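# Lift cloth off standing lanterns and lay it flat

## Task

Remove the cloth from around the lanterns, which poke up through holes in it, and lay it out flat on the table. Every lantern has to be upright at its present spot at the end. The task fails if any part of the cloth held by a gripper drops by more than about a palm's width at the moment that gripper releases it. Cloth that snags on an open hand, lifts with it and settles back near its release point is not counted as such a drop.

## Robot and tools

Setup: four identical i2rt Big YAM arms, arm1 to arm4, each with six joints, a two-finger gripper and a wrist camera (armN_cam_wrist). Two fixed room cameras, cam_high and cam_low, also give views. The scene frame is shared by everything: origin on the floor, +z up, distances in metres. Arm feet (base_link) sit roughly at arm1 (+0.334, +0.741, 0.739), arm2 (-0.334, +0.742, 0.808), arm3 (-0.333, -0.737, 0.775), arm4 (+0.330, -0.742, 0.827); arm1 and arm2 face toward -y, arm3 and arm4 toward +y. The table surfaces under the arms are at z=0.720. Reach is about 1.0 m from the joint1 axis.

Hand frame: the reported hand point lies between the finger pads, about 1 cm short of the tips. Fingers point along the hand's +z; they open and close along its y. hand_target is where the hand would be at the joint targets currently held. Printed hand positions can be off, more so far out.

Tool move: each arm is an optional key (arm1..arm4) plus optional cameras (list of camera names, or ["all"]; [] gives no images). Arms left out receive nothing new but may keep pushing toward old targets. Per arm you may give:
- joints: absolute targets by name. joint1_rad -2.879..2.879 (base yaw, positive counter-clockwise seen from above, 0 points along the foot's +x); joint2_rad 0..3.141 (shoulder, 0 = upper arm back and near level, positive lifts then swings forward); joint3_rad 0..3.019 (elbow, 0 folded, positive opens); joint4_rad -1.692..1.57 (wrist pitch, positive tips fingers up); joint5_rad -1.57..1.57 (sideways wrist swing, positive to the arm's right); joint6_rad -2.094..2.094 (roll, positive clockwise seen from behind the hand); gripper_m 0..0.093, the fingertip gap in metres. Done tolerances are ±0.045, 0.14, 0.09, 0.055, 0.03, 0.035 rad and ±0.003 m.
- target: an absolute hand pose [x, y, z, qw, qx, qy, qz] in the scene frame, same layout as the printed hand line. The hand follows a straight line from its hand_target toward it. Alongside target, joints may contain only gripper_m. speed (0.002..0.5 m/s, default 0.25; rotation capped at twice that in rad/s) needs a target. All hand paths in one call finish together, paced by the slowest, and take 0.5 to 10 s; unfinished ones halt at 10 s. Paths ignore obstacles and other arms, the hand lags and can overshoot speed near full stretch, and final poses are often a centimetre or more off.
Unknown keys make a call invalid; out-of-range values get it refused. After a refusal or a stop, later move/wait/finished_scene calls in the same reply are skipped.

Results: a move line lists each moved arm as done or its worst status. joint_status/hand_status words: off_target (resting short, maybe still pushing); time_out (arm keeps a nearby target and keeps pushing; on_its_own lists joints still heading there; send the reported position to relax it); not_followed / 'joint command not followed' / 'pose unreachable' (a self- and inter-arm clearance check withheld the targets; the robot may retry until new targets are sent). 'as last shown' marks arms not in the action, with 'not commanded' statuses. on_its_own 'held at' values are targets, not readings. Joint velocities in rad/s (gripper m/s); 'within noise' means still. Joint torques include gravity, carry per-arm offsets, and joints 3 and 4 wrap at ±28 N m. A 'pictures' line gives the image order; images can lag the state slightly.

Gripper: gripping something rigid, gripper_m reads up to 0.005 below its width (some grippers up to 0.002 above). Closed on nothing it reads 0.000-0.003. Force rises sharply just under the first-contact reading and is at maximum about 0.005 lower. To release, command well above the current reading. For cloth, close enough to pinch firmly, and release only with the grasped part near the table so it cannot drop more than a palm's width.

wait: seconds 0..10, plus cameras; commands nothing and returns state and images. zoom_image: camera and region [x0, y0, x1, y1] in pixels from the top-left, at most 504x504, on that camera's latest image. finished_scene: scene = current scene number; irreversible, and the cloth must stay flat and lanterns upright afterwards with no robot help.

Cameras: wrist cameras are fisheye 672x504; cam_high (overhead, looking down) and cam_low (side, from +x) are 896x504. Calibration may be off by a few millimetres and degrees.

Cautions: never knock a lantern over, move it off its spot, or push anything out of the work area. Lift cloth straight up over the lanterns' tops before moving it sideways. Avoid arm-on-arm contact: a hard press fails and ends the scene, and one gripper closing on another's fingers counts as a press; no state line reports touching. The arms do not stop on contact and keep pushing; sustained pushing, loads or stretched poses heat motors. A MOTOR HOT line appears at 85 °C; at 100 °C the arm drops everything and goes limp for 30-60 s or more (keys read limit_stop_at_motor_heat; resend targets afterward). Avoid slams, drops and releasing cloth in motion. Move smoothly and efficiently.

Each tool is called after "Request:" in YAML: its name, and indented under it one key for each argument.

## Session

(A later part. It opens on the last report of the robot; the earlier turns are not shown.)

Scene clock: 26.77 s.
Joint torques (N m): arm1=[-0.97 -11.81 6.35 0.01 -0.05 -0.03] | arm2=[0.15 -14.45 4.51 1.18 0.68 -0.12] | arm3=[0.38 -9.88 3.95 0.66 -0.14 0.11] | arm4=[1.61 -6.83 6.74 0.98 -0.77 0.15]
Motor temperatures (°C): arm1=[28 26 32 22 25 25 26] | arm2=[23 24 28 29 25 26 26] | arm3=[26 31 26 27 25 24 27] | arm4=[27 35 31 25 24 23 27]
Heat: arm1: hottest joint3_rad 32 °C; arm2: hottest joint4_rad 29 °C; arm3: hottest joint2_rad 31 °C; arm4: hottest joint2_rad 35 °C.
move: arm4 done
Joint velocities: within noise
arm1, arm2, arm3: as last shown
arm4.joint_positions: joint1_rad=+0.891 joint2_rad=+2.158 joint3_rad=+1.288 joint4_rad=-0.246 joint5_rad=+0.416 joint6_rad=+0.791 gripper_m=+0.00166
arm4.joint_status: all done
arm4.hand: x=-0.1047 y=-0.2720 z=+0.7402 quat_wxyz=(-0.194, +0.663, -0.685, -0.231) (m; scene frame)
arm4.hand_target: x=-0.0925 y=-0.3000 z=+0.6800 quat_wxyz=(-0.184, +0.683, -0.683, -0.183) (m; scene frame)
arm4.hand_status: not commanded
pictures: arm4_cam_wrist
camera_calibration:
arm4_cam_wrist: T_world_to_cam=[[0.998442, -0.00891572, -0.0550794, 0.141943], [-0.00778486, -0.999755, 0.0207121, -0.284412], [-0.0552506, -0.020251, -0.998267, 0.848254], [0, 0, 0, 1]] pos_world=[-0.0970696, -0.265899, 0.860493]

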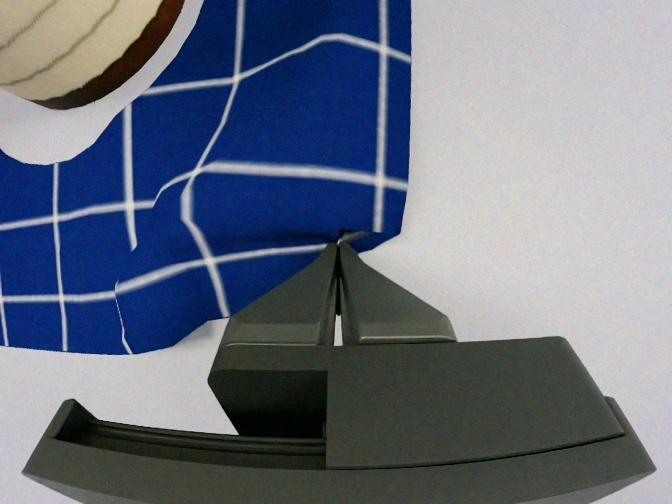

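Request:
move:
  arm1: {"target":[-0.135,0.308,0.835,0.183,0.683,0.683,-0.183],"speed":0.08}
  arm2: {"target":[-0.735,0.292,0.835,0.183,0.683,0.683,-0.183],"speed":0.08}
  arm3: {"target":[-0.708,-0.298,0.835,0.183,-0.683,0.683,0.183],"speed":0.08}
  arm4: {"target":[-0.102,-0.265,0.828,0.183,-0.683,0.683,0.183],"speed":0.08}

Scene clock: 33.50 s.
Joint torques (N m): arm1=[0.5 -17.55 12.52 -0.29 -0.44 0.17] | arm2=[-0.09 -21.6 12.82 0.75 0.09 -0.04] | arm3=[-0.21 -17.32 9.65 0.12 0.21 -0.08] | arm4=[-1.08 -13.16 12.12 0.57 0.16 -0.07]
Motor temperatures (°C): arm1=[28 27 32 22 25 25 26] | arm2=[23 24 28 29 25 26 26] | arm3=[26 32 26 27 25 24 28] | arm4=[27 36 31 25 24 23 27]
Heat: arm1: hottest joint3_rad 32 °C; arm2: hottest joint4_rad 29 °C; arm3: hottest joint2_rad 32 °C; arm4: hottest joint2_rad 36 °C.
move: arm1 off_target; arm2 off_target; arm3 off_target; arm4 off_target
Joint velocities: within noise
arm1.joint_positions: joint1_rad=-0.962 joint2_rad=+1.935 joint3_rad=+1.456 joint4_rad=-0.811 joint5_rad=-0.402 joint6_rad=-0.877 gripper_m=+0.00154
arm1.joint_status: not commanded
arm1.hand: x=-0.1325 y=+0.3235 z=+0.8083 quat_wxyz=(-0.182, -0.689, -0.682, +0.168) (m; scene frame)
arm1.hand_target: x=-0.1343 y=+0.3086 z=+0.8349 quat_wxyz=(-0.183, -0.683, -0.683, +0.183) (m; scene frame)
arm1.hand_status: off_target (0.031 m and 1.9 deg from the pose sent, 0.098 m and 4.8 deg at the start)
arm2.joint_positions: joint1_rad=-0.814 joint2_rad=+1.896 joint3_rad=+1.191 joint4_rad=-0.572 joint5_rad=-0.393 joint6_rad=-0.766 gripper_m=+0.00130
arm2.joint_status: not commanded
arm2.hand: x=-0.7056 y=+0.3110 z=+0.8027 quat_wxyz=(-0.191, -0.688, -0.686, +0.144) (m; scene frame)
arm2.hand_target: x=-0.7332 y=+0.2938 z=+0.8362 quat_wxyz=(-0.183, -0.683, -0.683, +0.183) (m; scene frame)
arm2.hand_status: off_target (0.048 m and 4.6 deg from the pose sent, 0.106 m and 4.7 deg at the start)
arm3.joint_positions: joint1_rad=+0.774 joint2_rad=+1.806 joint3_rad=+1.152 joint4_rad=-0.604 joint5_rad=+0.366 joint6_rad=+0.750 gripper_m=+0.00254
arm3.joint_status: not commanded
arm3.hand: x=-0.6910 y=-0.3130 z=+0.8034 quat_wxyz=(-0.186, +0.688, -0.685, -0.153) (m; scene frame)
arm3.hand_target: x=-0.7069 y=-0.2989 z=+0.8354 quat_wxyz=(-0.183, +0.683, -0.683, -0.183) (m; scene frame)
arm3.hand_status: off_target (0.039 m and 3.5 deg from the pose sent, 0.107 m and 4.6 deg at the start)
arm4.joint_positions: joint1_rad=+0.885 joint2_rad=+2.027 joint3_rad=+1.354 joint4_rad=-0.565 joint5_rad=+0.379 joint6_rad=+0.777 gripper_m=+0.00164
arm4.joint_status: not commanded
arm4.hand: x=-0.0973 y=-0.2818 z=+0.8136 quat_wxyz=(-0.183, +0.687, -0.682, -0.172) (m; scene frame)
arm4.hand_target: x=-0.1013 y=-0.2654 z=+0.8282 quat_wxyz=(-0.183, +0.683, -0.683, -0.183) (m; scene frame)
arm4.hand_status: off_target (0.023 m and 1.4 deg from the pose sent, 0.088 m and 6.1 deg at the start)
pictures: arm1_cam_wrist, arm2_cam_wrist, arm3_cam_wrist, arm4_cam_wrist, cam_high, cam_low
camera_calibration:
arm1_cam_wrist: T_world_to_cam=[[-0.999545, -0.00113135, -0.0301266, -0.106], [-0.00389538, 0.995765, 0.0918475, -0.388688], [0.0298952, 0.0919231, -0.995317, 0.909098], [0, 0, 0, 1]] pos_world=[-0.134644, 0.303355, 0.937348]
arm2_cam_wrist: T_world_to_cam=[[-0.99734, -0.0105966, -0.0721191, -0.639281], [-0.021488, 0.988152, 0.151969, -0.440341], [0.0696542, 0.153114, -0.985751, 0.914598], [0, 0, 0, 1]] pos_world=[-0.710748, 0.288312, 0.922379]
arm3_cam_wrist: T_world_to_cam=[[0.99901, -0.00235925, 0.0444285, 0.654558], [-0.00837501, -0.990713, 0.13571, -0.418362], [0.0436957, -0.135947, -0.989752, 0.9079], [0, 0, 0, 1]] pos_world=[-0.697085, -0.289506, 0.926291]
arm4_cam_wrist: T_world_to_cam=[[0.999745, 0.00890952, 0.020736, 0.0820262], [0.00623993, -0.992084, 0.125418, -0.377362], [0.0216893, -0.125256, -0.991887, 0.894447], [0, 0, 0, 1]] pos_world=[-0.0990506, -0.26307, 0.932817]

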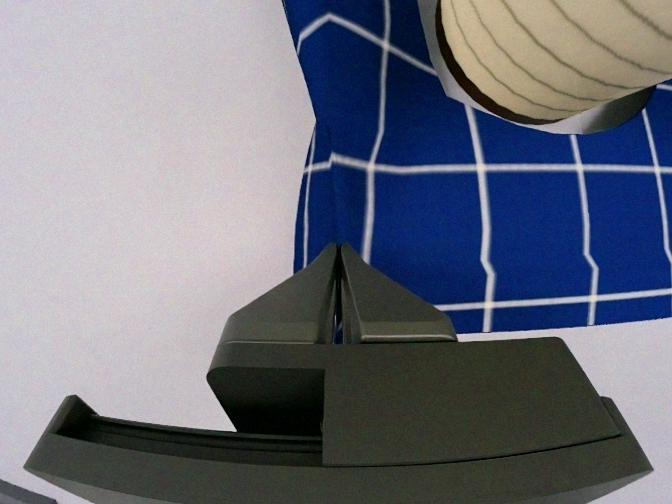

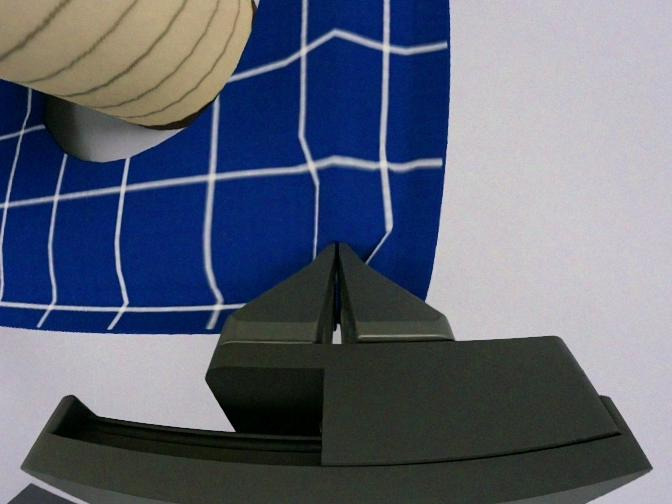

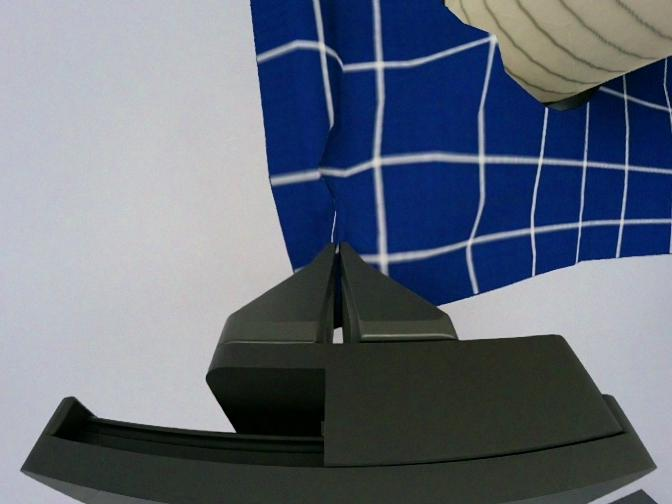

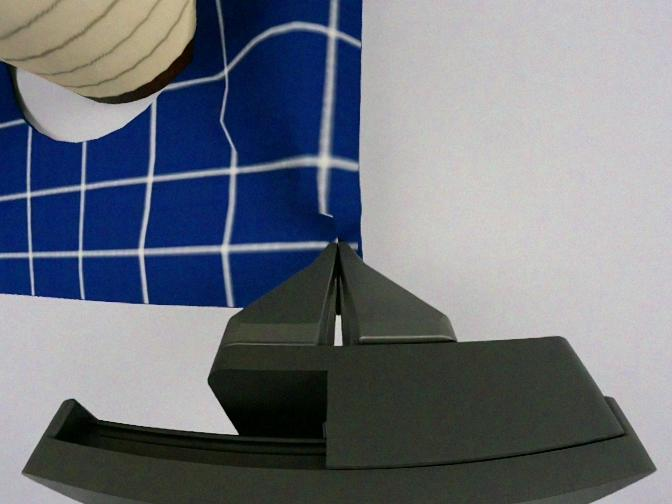

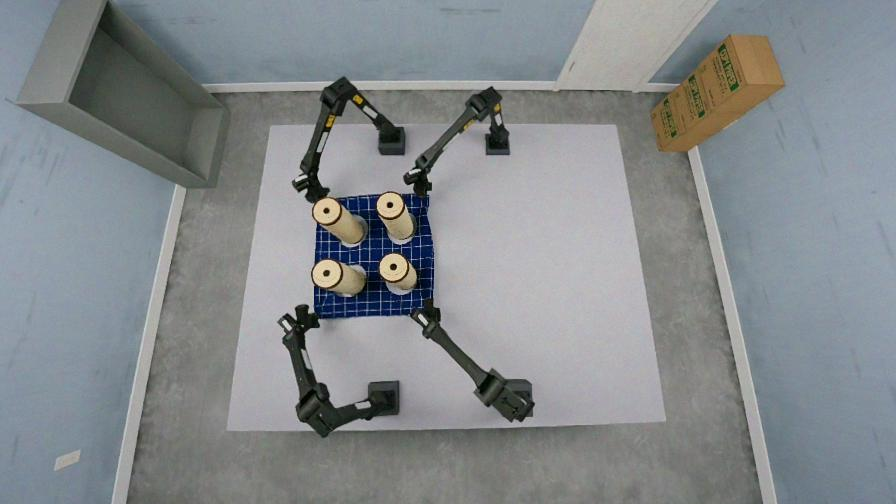

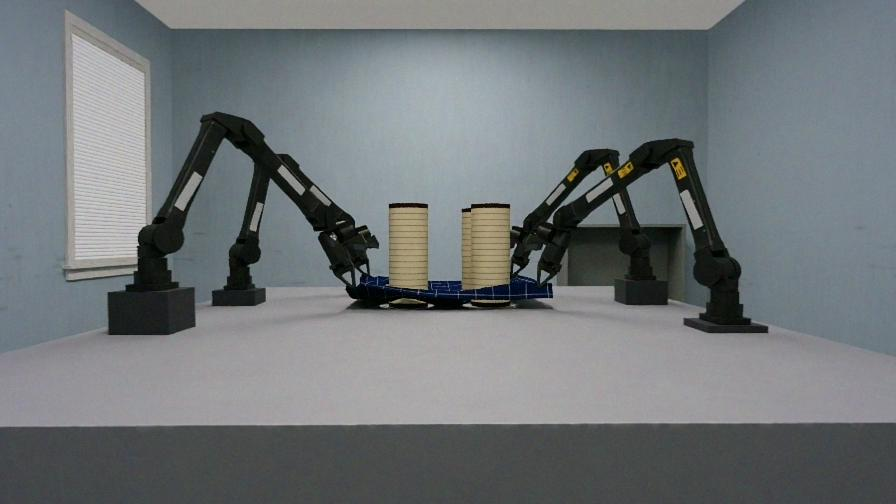

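Request:
move:
  arm1: {"target":[-0.130,0.315,1.08,0.183,0.683,0.683,-0.183],"speed":0.13}
  arm2: {"target":[-0.730,0.300,1.08,0.183,0.683,0.683,-0.183],"speed":0.13}
  arm3: {"target":[-0.705,-0.303,1.08,0.183,-0.683,0.683,0.183],"speed":0.13}
  arm4: {"target":[-0.098,-0.268,1.075,0.183,-0.683,0.683,0.183],"speed":0.13}

Scene clock: 38.97 s.
Joint torques (N m): arm1=[0.32 -16.03 14.19 -0.13 -0.45 0.15] | arm2=[-0.62 -19.02 15.36 0.76 0.02 -0.09] | arm3=[-0.21 -16.09 11.63 0.18 0.22 -0.09] | arm4=[-1.14 -12.04 15.06 0.58 0.16 -0.06]
Motor temperatures (°C): arm1=[28 28 33 22 25 25 26] | arm2=[23 24 29 29 25 26 26] | arm3=[26 32 27 27 25 24 28] | arm4=[27 36 32 25 23 23 28]
Heat: arm1: hottest joint3_rad 33 °C; arm2: hottest joint3_rad 29 °C; arm3: hottest joint2_rad 32 °C; arm4: hottest joint2_rad 36 °C.
move: arm1 off_target; arm2 off_target; arm3 off_target; arm4 off_target
Joint velocities: within noise
arm1.joint_positions: joint1_rad=-0.961 joint2_rad=+1.829 joint3_rad=+1.964 joint4_rad=-1.422 joint5_rad=-0.402 joint6_rad=-0.877 gripper_m=+0.00154
arm1.joint_status: not commanded
arm1.hand: x=-0.1342 y=+0.3241 z=+1.0555 quat_wxyz=(-0.181, -0.688, -0.682, +0.169) (m; scene frame)
arm1.hand_target: x=-0.1293 y=+0.3156 z=+1.0796 quat_wxyz=(-0.183, -0.683, -0.683, +0.183) (m; scene frame)
arm1.hand_status: off_target (0.027 m and 1.7 deg from the pose sent, 0.272 m and 1.9 deg at the start)
arm2.joint_positions: joint1_rad=-0.814 joint2_rad=+1.658 joint3_rad=+1.553 joint4_rad=-1.169 joint5_rad=-0.392 joint6_rad=-0.766 gripper_m=+0.00130
arm2.joint_status: not commanded
arm2.hand: x=-0.7096 y=+0.3068 z=+1.0451 quat_wxyz=(-0.190, -0.687, -0.686, +0.146) (m; scene frame)
arm2.hand_target: x=-0.7282 y=+0.3017 z=+1.0801 quat_wxyz=(-0.183, -0.683, -0.683, +0.183) (m; scene frame)
arm2.hand_status: off_target (0.041 m and 4.4 deg from the pose sent, 0.279 m and 4.6 deg at the start)
arm3.joint_positions: joint1_rad=+0.771 joint2_rad=+1.615 joint3_rad=+1.576 joint4_rad=-1.222 joint5_rad=+0.364 joint6_rad=+0.750 gripper_m=+0.00254
arm3.joint_status: not commanded
arm3.hand: x=-0.6978 y=-0.3085 z=+1.0434 quat_wxyz=(-0.185, +0.688, -0.686, -0.151) (m; scene frame)
arm3.hand_target: x=-0.7038 y=-0.3043 z=+1.0797 quat_wxyz=(-0.183, +0.683, -0.683, -0.183) (m; scene frame)
arm3.hand_status: off_target (0.038 m and 3.7 deg from the pose sent, 0.277 m and 3.5 deg at the start)
arm4.joint_positions: joint1_rad=+0.884 joint2_rad=+1.793 joint3_rad=+1.689 joint4_rad=-1.137 joint5_rad=+0.378 joint6_rad=+0.775 gripper_m=+0.00163
arm4.joint_status: not commanded
arm4.hand: x=-0.0980 y=-0.2818 z=+1.0562 quat_wxyz=(-0.183, +0.688, -0.681, -0.170) (m; scene frame)
arm4.hand_target: x=-0.0974 y=-0.2686 z=+1.0750 quat_wxyz=(-0.183, +0.683, -0.683, -0.183) (m; scene frame)
arm4.hand_status: off_target (0.023 m and 1.6 deg from the pose sent, 0.262 m and 1.4 deg at the start)
pictures: arm1_cam_wrist, arm2_cam_wrist, arm3_cam_wrist, arm4_cam_wrist, cam_high, cam_low
camera_calibration:
arm1_cam_wrist: T_world_to_cam=[[-0.999611, -0.00157237, -0.027855, -0.1025], [-0.00407556, 0.99593, 0.0900378, -0.410139], [0.0276001, 0.0901163, -0.995549, 1.15562], [0, 0, 0, 1]] pos_world=[-0.136027, 0.304169, 1.18455]
arm2_cam_wrist: T_world_to_cam=[[-0.997556, -0.01069, -0.0690559, -0.629125], [-0.0209587, 0.988503, 0.149738, -0.470537], [0.0666613, 0.15082, -0.986311, 1.15365], [0, 0, 0, 1]] pos_world=[-0.714353, 0.284408, 1.16487]
arm3_cam_wrist: T_world_to_cam=[[0.99896, -0.0045201, 0.0453716, 0.648952], [-0.0107755, -0.990291, 0.13859, -0.451143], [0.0443046, -0.138935, -0.98931, 1.14535], [0, 0, 0, 1]] pos_world=[-0.703883, -0.284701, 1.16619]
arm4_cam_wrist: T_world_to_cam=[[0.999658, 0.0108656, 0.0237979, 0.0749913], [0.00773052, -0.991734, 0.128076, -0.410361], [0.0249929, -0.127848, -0.991479, 1.13421], [0, 0, 0, 1]] pos_world=[-0.100141, -0.262776, 1.17532]

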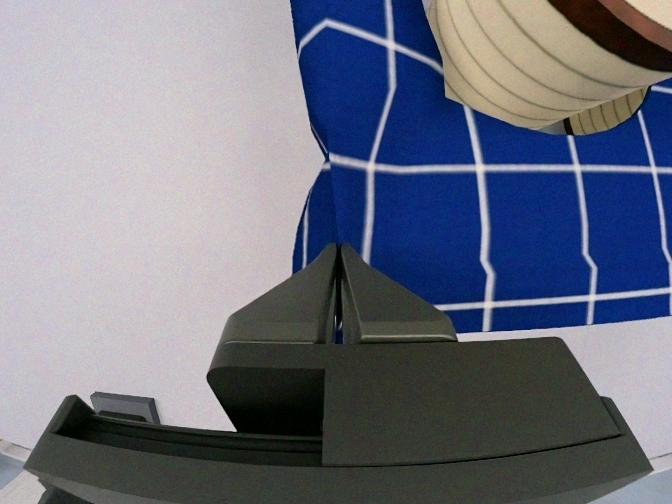

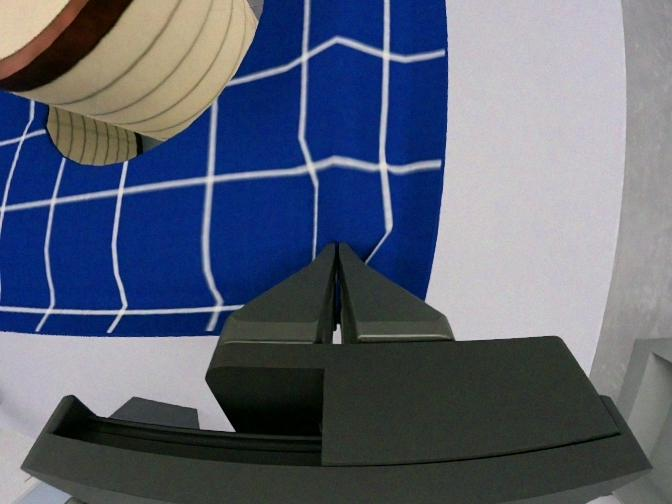

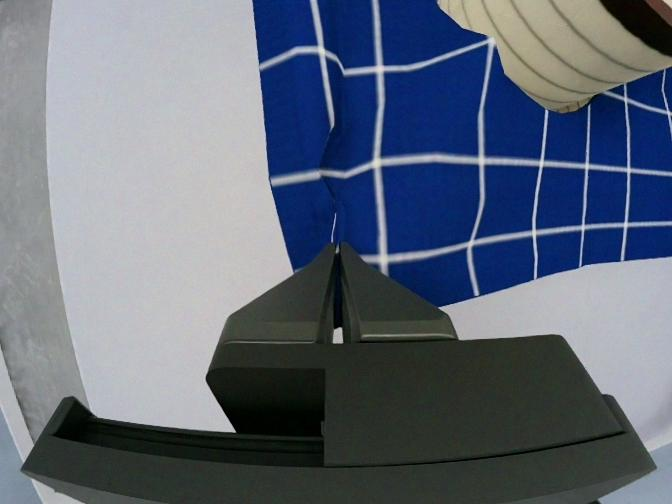

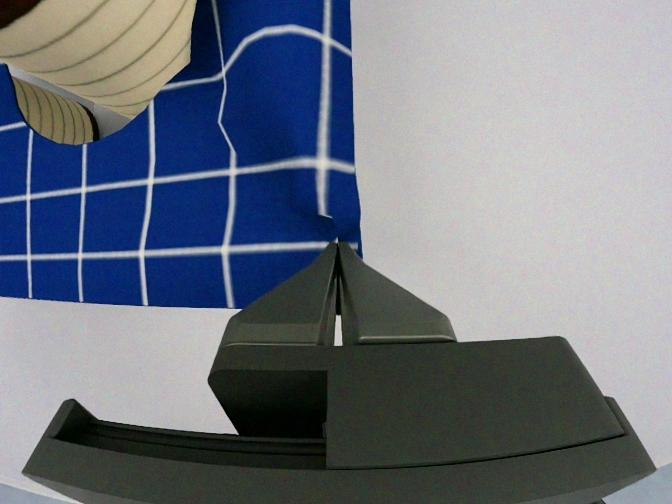

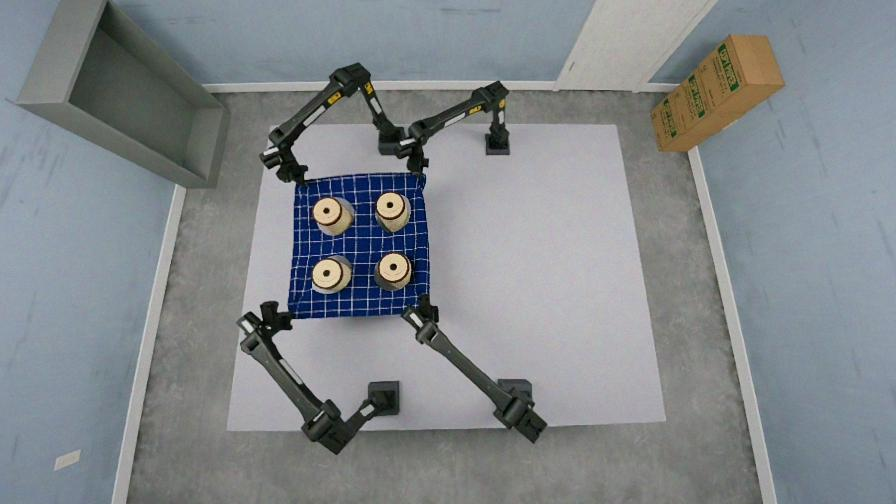

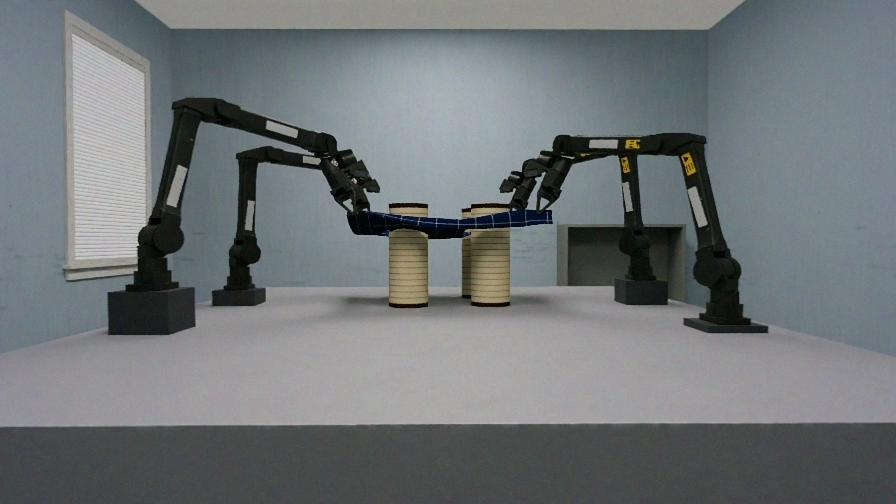

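Request:
move:
  arm1: {"target":[-0.130,0.320,1.34,0.242,0.664,0.664,-0.242],"speed":0.13}
  arm2: {"target":[-0.725,0.305,1.35,0.242,0.664,0.664,-0.242],"speed":0.13}
  arm3: {"target":[-0.705,-0.306,1.35,0.242,-0.664,0.664,0.242],"speed":0.13}
  arm4: {"target":[-0.098,-0.268,1.34,0.242,-0.664,0.664,0.242],"speed":0.13}
  cameras: ["cam_high","cam_low","arm4_cam_wrist"]

Scene clock: 43.63 s.
Joint torques (N m): arm1=[-0.73 -14.8 12.08 0.68 -0.78 0.19] | arm2=[-1.44 -17.03 12.63 1.02 -0.25 -0.01] | arm3=[0.79 -13.63 9.37 0.55 0.42 -0.14] | arm4=[1.49 -11.22 13.03 0.91 0.45 -0.07]
Motor temperatures (°C): arm1=[28 28 34 22 25 25 26] | arm2=[23 24 31 29 25 26 26] | arm3=[26 32 28 27 25 24 28] | arm4=[27 36 33 25 23 23 28]
Heat: arm1: hottest joint3_rad 34 °C; arm2: hottest joint3_rad 31 °C; arm3: hottest joint2_rad 32 °C; arm4: hottest joint2_rad 36 °C.
move: arm1 off_target; arm2 off_target; arm3 off_target; arm4 off_target
Joint velocities: within noise
arm1.joint_positions: joint1_rad=-0.992 joint2_rad=+1.971 joint3_rad=+2.801 joint4_rad=-1.669 joint5_rad=-0.571 joint6_rad=-0.683 gripper_m=+0.00154
arm1.joint_status: not commanded
arm1.hand: x=-0.1383 y=+0.3167 z=+1.3193 quat_wxyz=(-0.250, -0.657, -0.613, +0.361) (m; scene frame)
arm1.hand_target: x=-0.1288 y=+0.3206 z=+1.3388 quat_wxyz=(-0.255, -0.650, -0.609, +0.375) (m; scene frame)
arm1.hand_status: off_target (0.023 m and 14.9 deg from the pose sent, 0.285 m and 11.4 deg at the start; a joint's target at an end of its range on 66 of 91 steps)
arm2.joint_positions: joint1_rad=-0.845 joint2_rad=+1.748 joint3_rad=+2.393 joint4_rad=-1.679 joint5_rad=-0.527 joint6_rad=-0.714 gripper_m=+0.00130
arm2.joint_status: not commanded
arm2.hand: x=-0.7125 y=+0.2990 z=+1.3354 quat_wxyz=(-0.250, -0.659, -0.662, +0.255) (m; scene frame)
arm2.hand_target: x=-0.7240 y=+0.3057 z=+1.3492 quat_wxyz=(-0.245, -0.663, -0.653, +0.273) (m; scene frame)
arm2.hand_status: off_target (0.020 m and 1.8 deg from the pose sent, 0.305 m and 13.0 deg at the start; a joint's target at an end of its range on 36 of 91 steps)
arm3.joint_positions: joint1_rad=+0.798 joint2_rad=+1.723 joint3_rad=+2.433 joint4_rad=-1.668 joint5_rad=+0.498 joint6_rad=+0.667 gripper_m=+0.00254
arm3.joint_status: not commanded
arm3.hand: x=-0.7014 y=-0.3012 z=+1.3351 quat_wxyz=(-0.250, +0.658, -0.651, -0.284) (m; scene frame)
arm3.hand_target: x=-0.7043 y=-0.3063 z=+1.3491 quat_wxyz=(-0.250, +0.660, -0.643, -0.297) (m; scene frame)
arm3.hand_status: off_target (0.016 m and 5.2 deg from the pose sent, 0.307 m and 12.8 deg at the start; a joint's target at an end of its range on 43 of 91 steps)
arm4.joint_positions: joint1_rad=+0.884 joint2_rad=+1.924 joint3_rad=+2.577 joint4_rad=-1.689 joint5_rad=+0.507 joint6_rad=+0.718 gripper_m=+0.00163
arm4.joint_status: not commanded
arm4.hand: x=-0.0894 y=-0.2642 z=+1.3333 quat_wxyz=(-0.244, +0.657, -0.664, -0.259) (m; scene frame)
arm4.hand_target: x=-0.0973 y=-0.2683 z=+1.3394 quat_wxyz=(-0.245, +0.663, -0.656, -0.266) (m; scene frame)
arm4.hand_status: off_target (0.012 m and 2.1 deg from the pose sent, 0.284 m and 11.2 deg at the start; a joint's target at an end of its range on 33 of 91 steps)
pictures: arm4_cam_wrist, cam_high, cam_low
camera_calibration:
arm4_cam_wrist: T_world_to_cam=[[0.999824, 0.00279123, -0.0185432, 0.113964], [0.00103893, -0.995586, -0.093844, -0.134169], [-0.0187233, 0.0938082, -0.995414, 1.47095], [0, 0, 0, 1]] pos_world=[-0.0862637, -0.271883, 1.45373]

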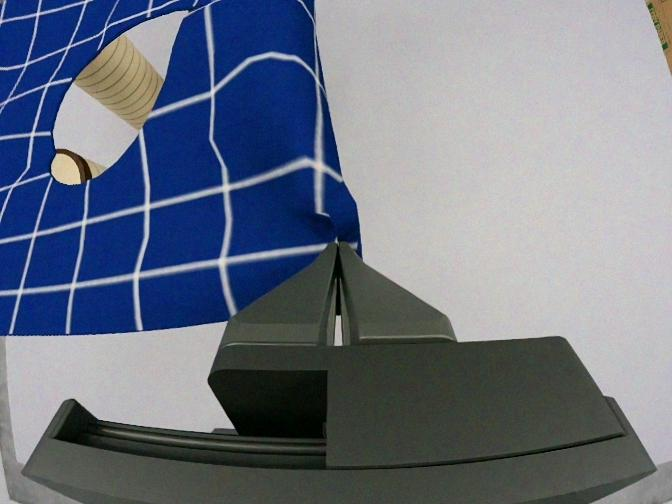

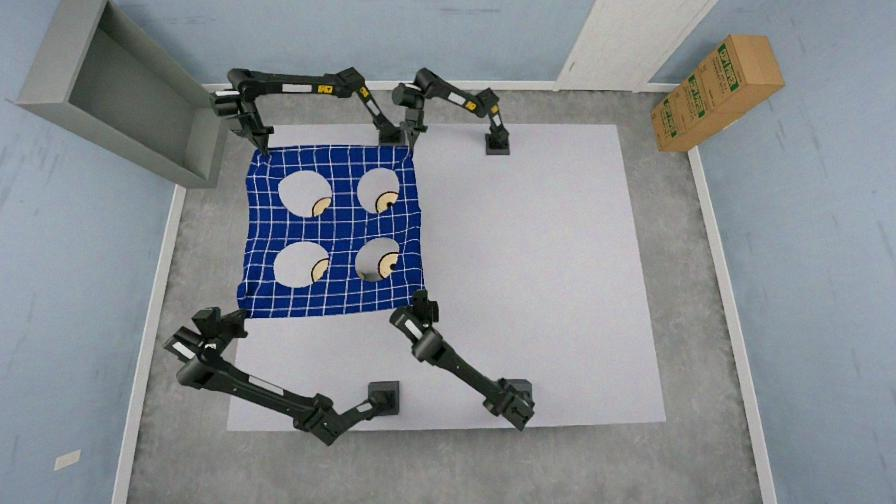

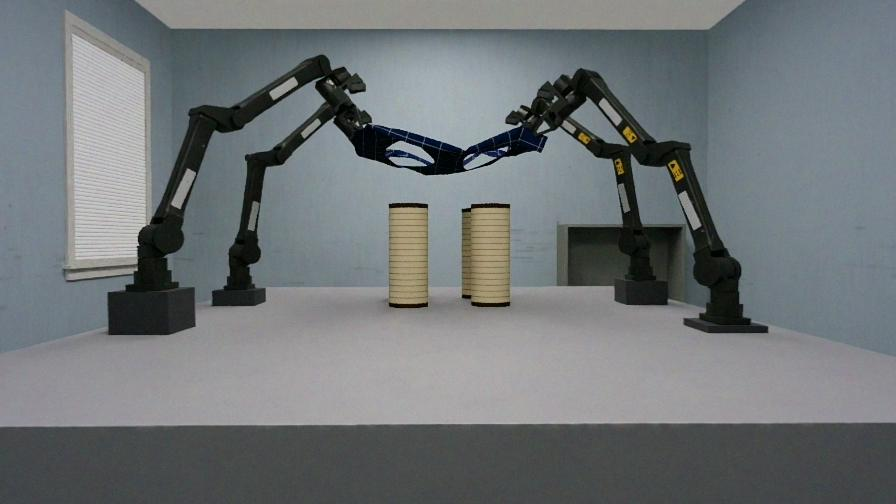

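Request:
move:
  arm1: {"target":[0.245,0.298,1.34,0.327,0.627,0.627,-0.327],"speed":0.16}
  arm2: {"target":[-0.345,0.285,1.345,0.327,0.627,0.627,-0.327],"speed":0.16}
  arm3: {"target":[-0.325,-0.322,1.345,0.327,-0.627,0.627,0.327],"speed":0.16}
  arm4: {"target":[0.285,-0.288,1.335,0.327,-0.627,0.627,0.327],"speed":0.16}
  cameras: ["cam_high","cam_low"]

Request:
move:
  arm1: {"target":[0.63,0.282,1.31,0.256,0.659,0.659,-0.256],"speed":0.16}
  arm2: {"target":[0.04,0.275,1.31,0.256,0.659,0.659,-0.256],"speed":0.16}
  arm3: {"target":[0.055,-0.334,1.31,0.256,-0.659,0.659,0.256],"speed":0.16}
  arm4: {"target":[0.67,-0.305,1.31,0.256,-0.659,0.659,0.256],"speed":0.16}
  cameras: ["cam_high","cam_low","arm4_cam_wrist"]

Scene clock: 52.43 s.
Joint torques (N m): arm1=[-0.73 -6.48 8.95 1.91 -0.32 0.18] | arm2=[-0.56 -9.64 8.81 2.62 0.42 0] | arm3=[0.38 -6.42 7.01 2.11 0 -0.15] | arm4=[-0.15 -3.31 10.71 2.65 -0.06 -0.08]
Motor temperatures (°C): arm1=[28 28 34 22 25 24 26] | arm2=[23 25 32 28 25 26 26] | arm3=[25 32 29 27 25 24 28] | arm4=[27 37 33 25 23 23 28]
Heat: arm1: hottest joint3_rad 34 °C; arm2: hottest joint3_rad 32 °C; arm3: hottest joint2_rad 32 °C; arm4: hottest joint2_rad 37 °C.
move: arm1 off_target; arm2 off_target; arm3 off_target; arm4 done
Joint velocities: within noise
arm1.joint_positions: joint1_rad=-0.313 joint2_rad=+1.248 joint3_rad=+1.878 joint4_rad=-1.300 joint5_rad=-0.229 joint6_rad=-0.181 gripper_m=+0.00153
arm1.joint_status: not commanded
arm1.hand: x=+0.2377 y=+0.2943 z=+1.3317 quat_wxyz=(-0.315, -0.633, -0.630, +0.322) (m; scene frame)
arm1.hand_target: x=+0.2450 y=+0.2981 z=+1.3400 quat_wxyz=(-0.327, -0.627, -0.627, +0.327) (m; scene frame)
arm1.hand_status: off_target (0.012 m and 1.7 deg from the pose sent, 0.384 m and 10.3 deg at the start)
arm2.joint_positions: joint1_rad=-0.006 joint2_rad=+1.127 joint3_rad=+1.609 joint4_rad=-1.116 joint5_rad=-0.038 joint6_rad=-0.027 gripper_m=+0.00129
arm2.joint_status: not commanded
arm2.hand: x=-0.3369 y=+0.2828 z=+1.3395 quat_wxyz=(-0.324, -0.623, -0.640, +0.313) (m; scene frame)
arm2.hand_target: x=-0.3449 y=+0.2851 z=+1.3449 quat_wxyz=(-0.327, -0.627, -0.627, +0.327) (m; scene frame)
arm2.hand_status: off_target (0.010 m and 2.2 deg from the pose sent, 0.368 m and 13.3 deg at the start)
arm3.joint_positions: joint1_rad=-0.087 joint2_rad=+1.097 joint3_rad=+1.670 joint4_rad=-1.233 joint5_rad=-0.037 joint6_rad=-0.007 gripper_m=+0.00254
arm3.joint_status: not commanded
arm3.hand: x=-0.3227 y=-0.3175 z=+1.3335 quat_wxyz=(-0.313, +0.627, -0.640, -0.315) (m; scene frame)
arm3.hand_target: x=-0.3250 y=-0.3221 z=+1.3448 quat_wxyz=(-0.327, +0.627, -0.627, -0.327) (m; scene frame)
arm3.hand_status: off_target (0.013 m and 2.6 deg from the pose sent, 0.377 m and 11.1 deg at the start)
arm4.joint_positions: joint1_rad=+0.190 joint2_rad=+1.100 joint3_rad=+1.501 joint4_rad=-1.039 joint5_rad=+0.124 joint6_rad=+0.097 gripper_m=+0.00162
arm4.joint_status: not commanded
arm4.hand: x=+0.2823 y=-0.2894 z=+1.3330 quat_wxyz=(-0.320, +0.628, -0.631, -0.324) (m; scene frame)
arm4.hand_target: x=+0.2849 y=-0.2880 z=+1.3349 quat_wxyz=(-0.327, +0.627, -0.627, -0.327) (m; scene frame)
arm4.hand_status: done (0.004 m and 1.0 deg from the pose sent, 0.375 m and 13.6 deg at the start)
pictures: cam_high, cam_low

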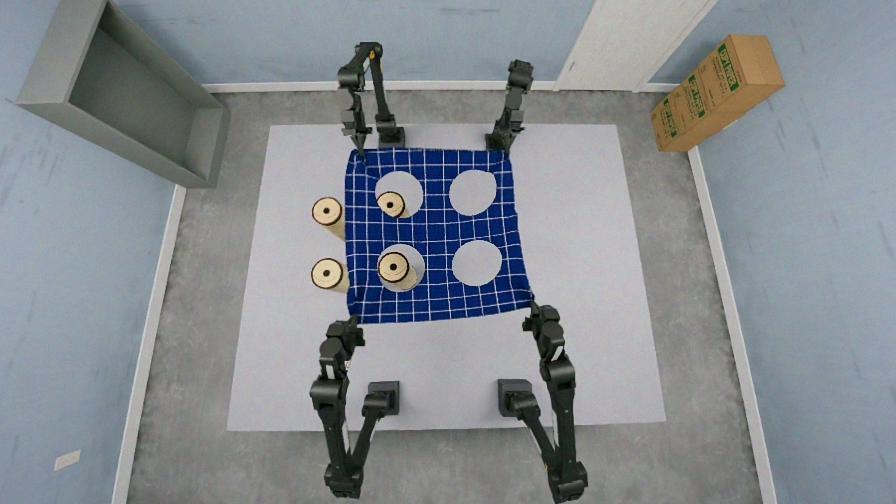

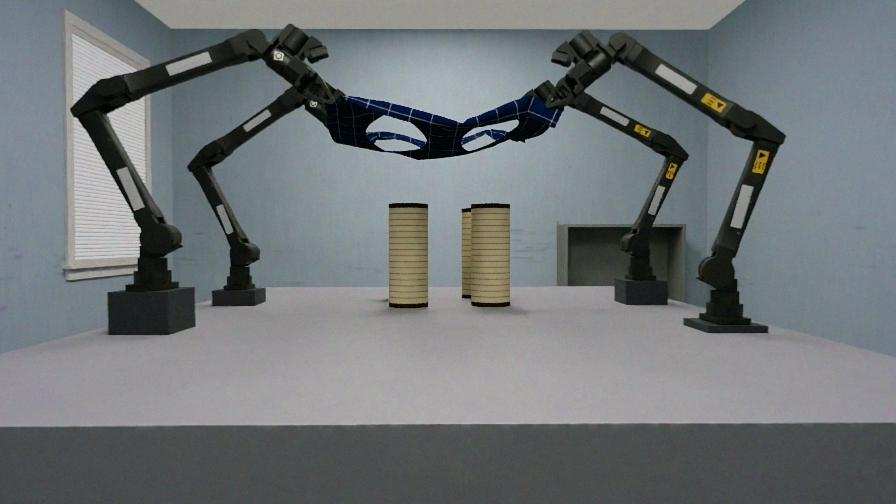

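Scene clock: 55.70 s.
Joint torques (N m): arm1=[-1.32 -11.4 13.38 0.8 0.26 0.16] | arm2=[-0.21 -20.13 14.32 0.35 0.72 -0.07] | arm3=[0.21 -15.09 10.55 0.28 -0.29 -0.15] | arm4=[-0.26 -8.23 15.35 0.96 -0.5 -0.07]
Motor temperatures (°C): arm1=[28 28 34 22 25 24 26] | arm2=[23 24 32 28 25 26 26] | arm3=[25 32 30 27 25 24 28] | arm4=[27 36 34 25 23 23 28]
Heat: arm1: hottest joint3_rad 34 °C; arm2: hottest joint3_rad 32 °C; arm3: hottest joint2_rad 32 °C; arm4: hottest joint2_rad 36 °C.
move: arm1 off_target; arm2 off_target; arm3 off_target; arm4 off_target
Joint velocities: within noise
arm1.joint_positions: joint1_rad=+0.668 joint2_rad=+1.667 joint3_rad=+2.337 joint4_rad=-1.678 joint5_rad=+0.440 joint6_rad=+0.540 gripper_m=+0.00153
arm1.joint_status: not commanded
arm1.hand: x=+0.6254 y=+0.2773 z=+1.2883 quat_wxyz=(-0.234, -0.657, -0.668, +0.260) (m; scene frame)
arm1.hand_target: x=+0.6292 y=+0.2828 z=+1.3093 quat_wxyz=(-0.260, -0.658, -0.659, +0.257) (m; scene frame)
arm1.hand_status: off_target (0.023 m and 2.8 deg from the pose sent, 0.393 m and 11.1 deg at the start; a joint's target at an end of its range on 23 of 98 steps)
arm2.joint_positions: joint1_rad=+0.844 joint2_rad=+1.723 joint3_rad=+2.183 joint4_rad=-1.528 joint5_rad=+0.511 joint6_rad=+0.662 gripper_m=+0.00129
arm2.joint_status: not commanded
arm2.hand: x=+0.0497 y=+0.2755 z=+1.2746 quat_wxyz=(-0.231, -0.653, -0.676, +0.252) (m; scene frame)
arm2.hand_target: x=+0.0388 y=+0.2763 z=+1.3090 quat_wxyz=(-0.257, -0.659, -0.659, +0.256) (m; scene frame)
arm2.hand_status: off_target (0.037 m and 3.6 deg from the pose sent, 0.378 m and 11.2 deg at the start)
arm3.joint_positions: joint1_rad=-0.969 joint2_rad=+1.710 joint3_rad=+2.263 joint4_rad=-1.664 joint5_rad=-0.567 joint6_rad=-0.756 gripper_m=+0.00254
arm3.joint_status: not commanded
arm3.hand: x=+0.0604 y=-0.3308 z=+1.2818 quat_wxyz=(-0.240, +0.650, -0.673, -0.260) (m; scene frame)
arm3.hand_target: x=+0.0540 y=-0.3347 z=+1.3090 quat_wxyz=(-0.265, +0.656, -0.659, -0.256) (m; scene frame)
arm3.hand_status: off_target (0.029 m and 2.7 deg from the pose sent, 0.379 m and 10.3 deg at the start; a joint's target at an end of its range on 26 of 98 steps)
arm4.joint_positions: joint1_rad=-0.759 joint2_rad=+1.545 joint3_rad=+1.930 joint4_rad=-1.433 joint5_rad=-0.498 joint6_rad=-0.643 gripper_m=+0.00162
arm4.joint_status: not commanded
arm4.hand: x=+0.6639 y=-0.3044 z=+1.2888 quat_wxyz=(-0.236, +0.657, -0.668, -0.258) (m; scene frame)
arm4.hand_target: x=+0.6692 y=-0.3056 z=+1.3096 quat_wxyz=(-0.256, +0.659, -0.659, -0.256) (m; scene frame)
arm4.hand_status: off_target (0.022 m and 2.5 deg from the pose sent, 0.389 m and 11.8 deg at the start)
pictures: arm4_cam_wrist, cam_high, cam_low
camera_calibration:
arm4_cam_wrist: T_world_to_cam=[[0.999561, 0.00165846, -0.0295906, -0.625894], [-0.000735579, -0.996737, -0.0807118, -0.195265], [-0.0296279, 0.0806981, -0.996298, 1.44898], [0, 0, 0, 1]] pos_world=[0.668405, -0.310519, 1.40933]

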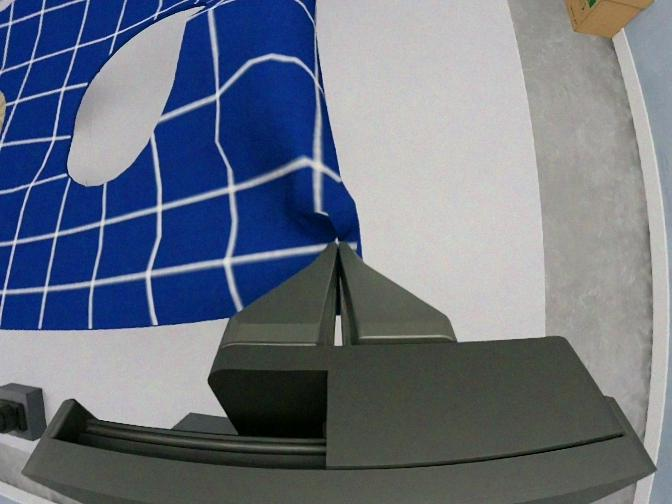

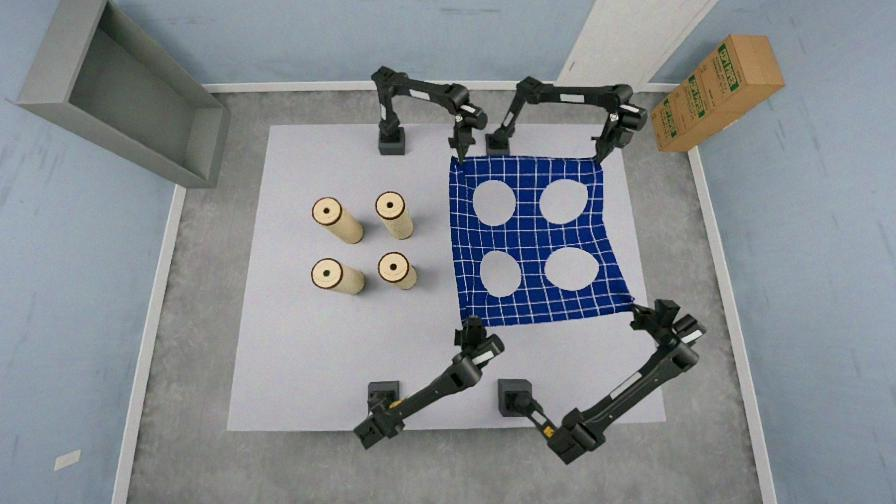

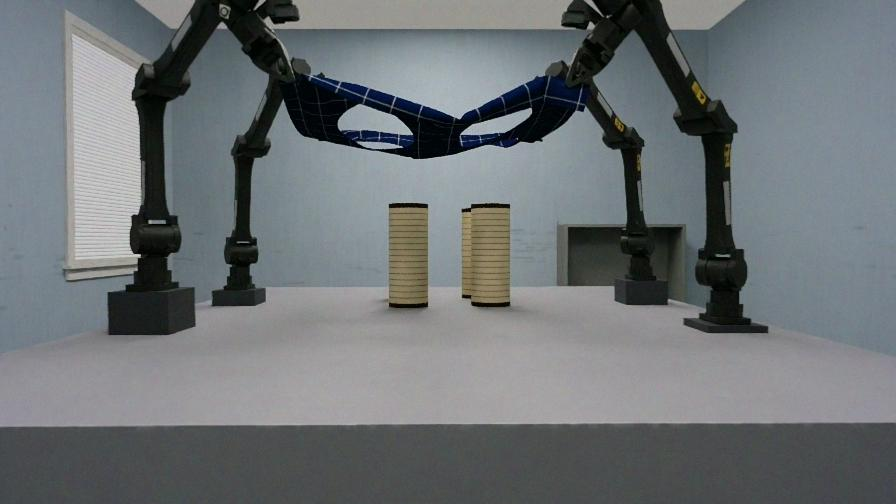

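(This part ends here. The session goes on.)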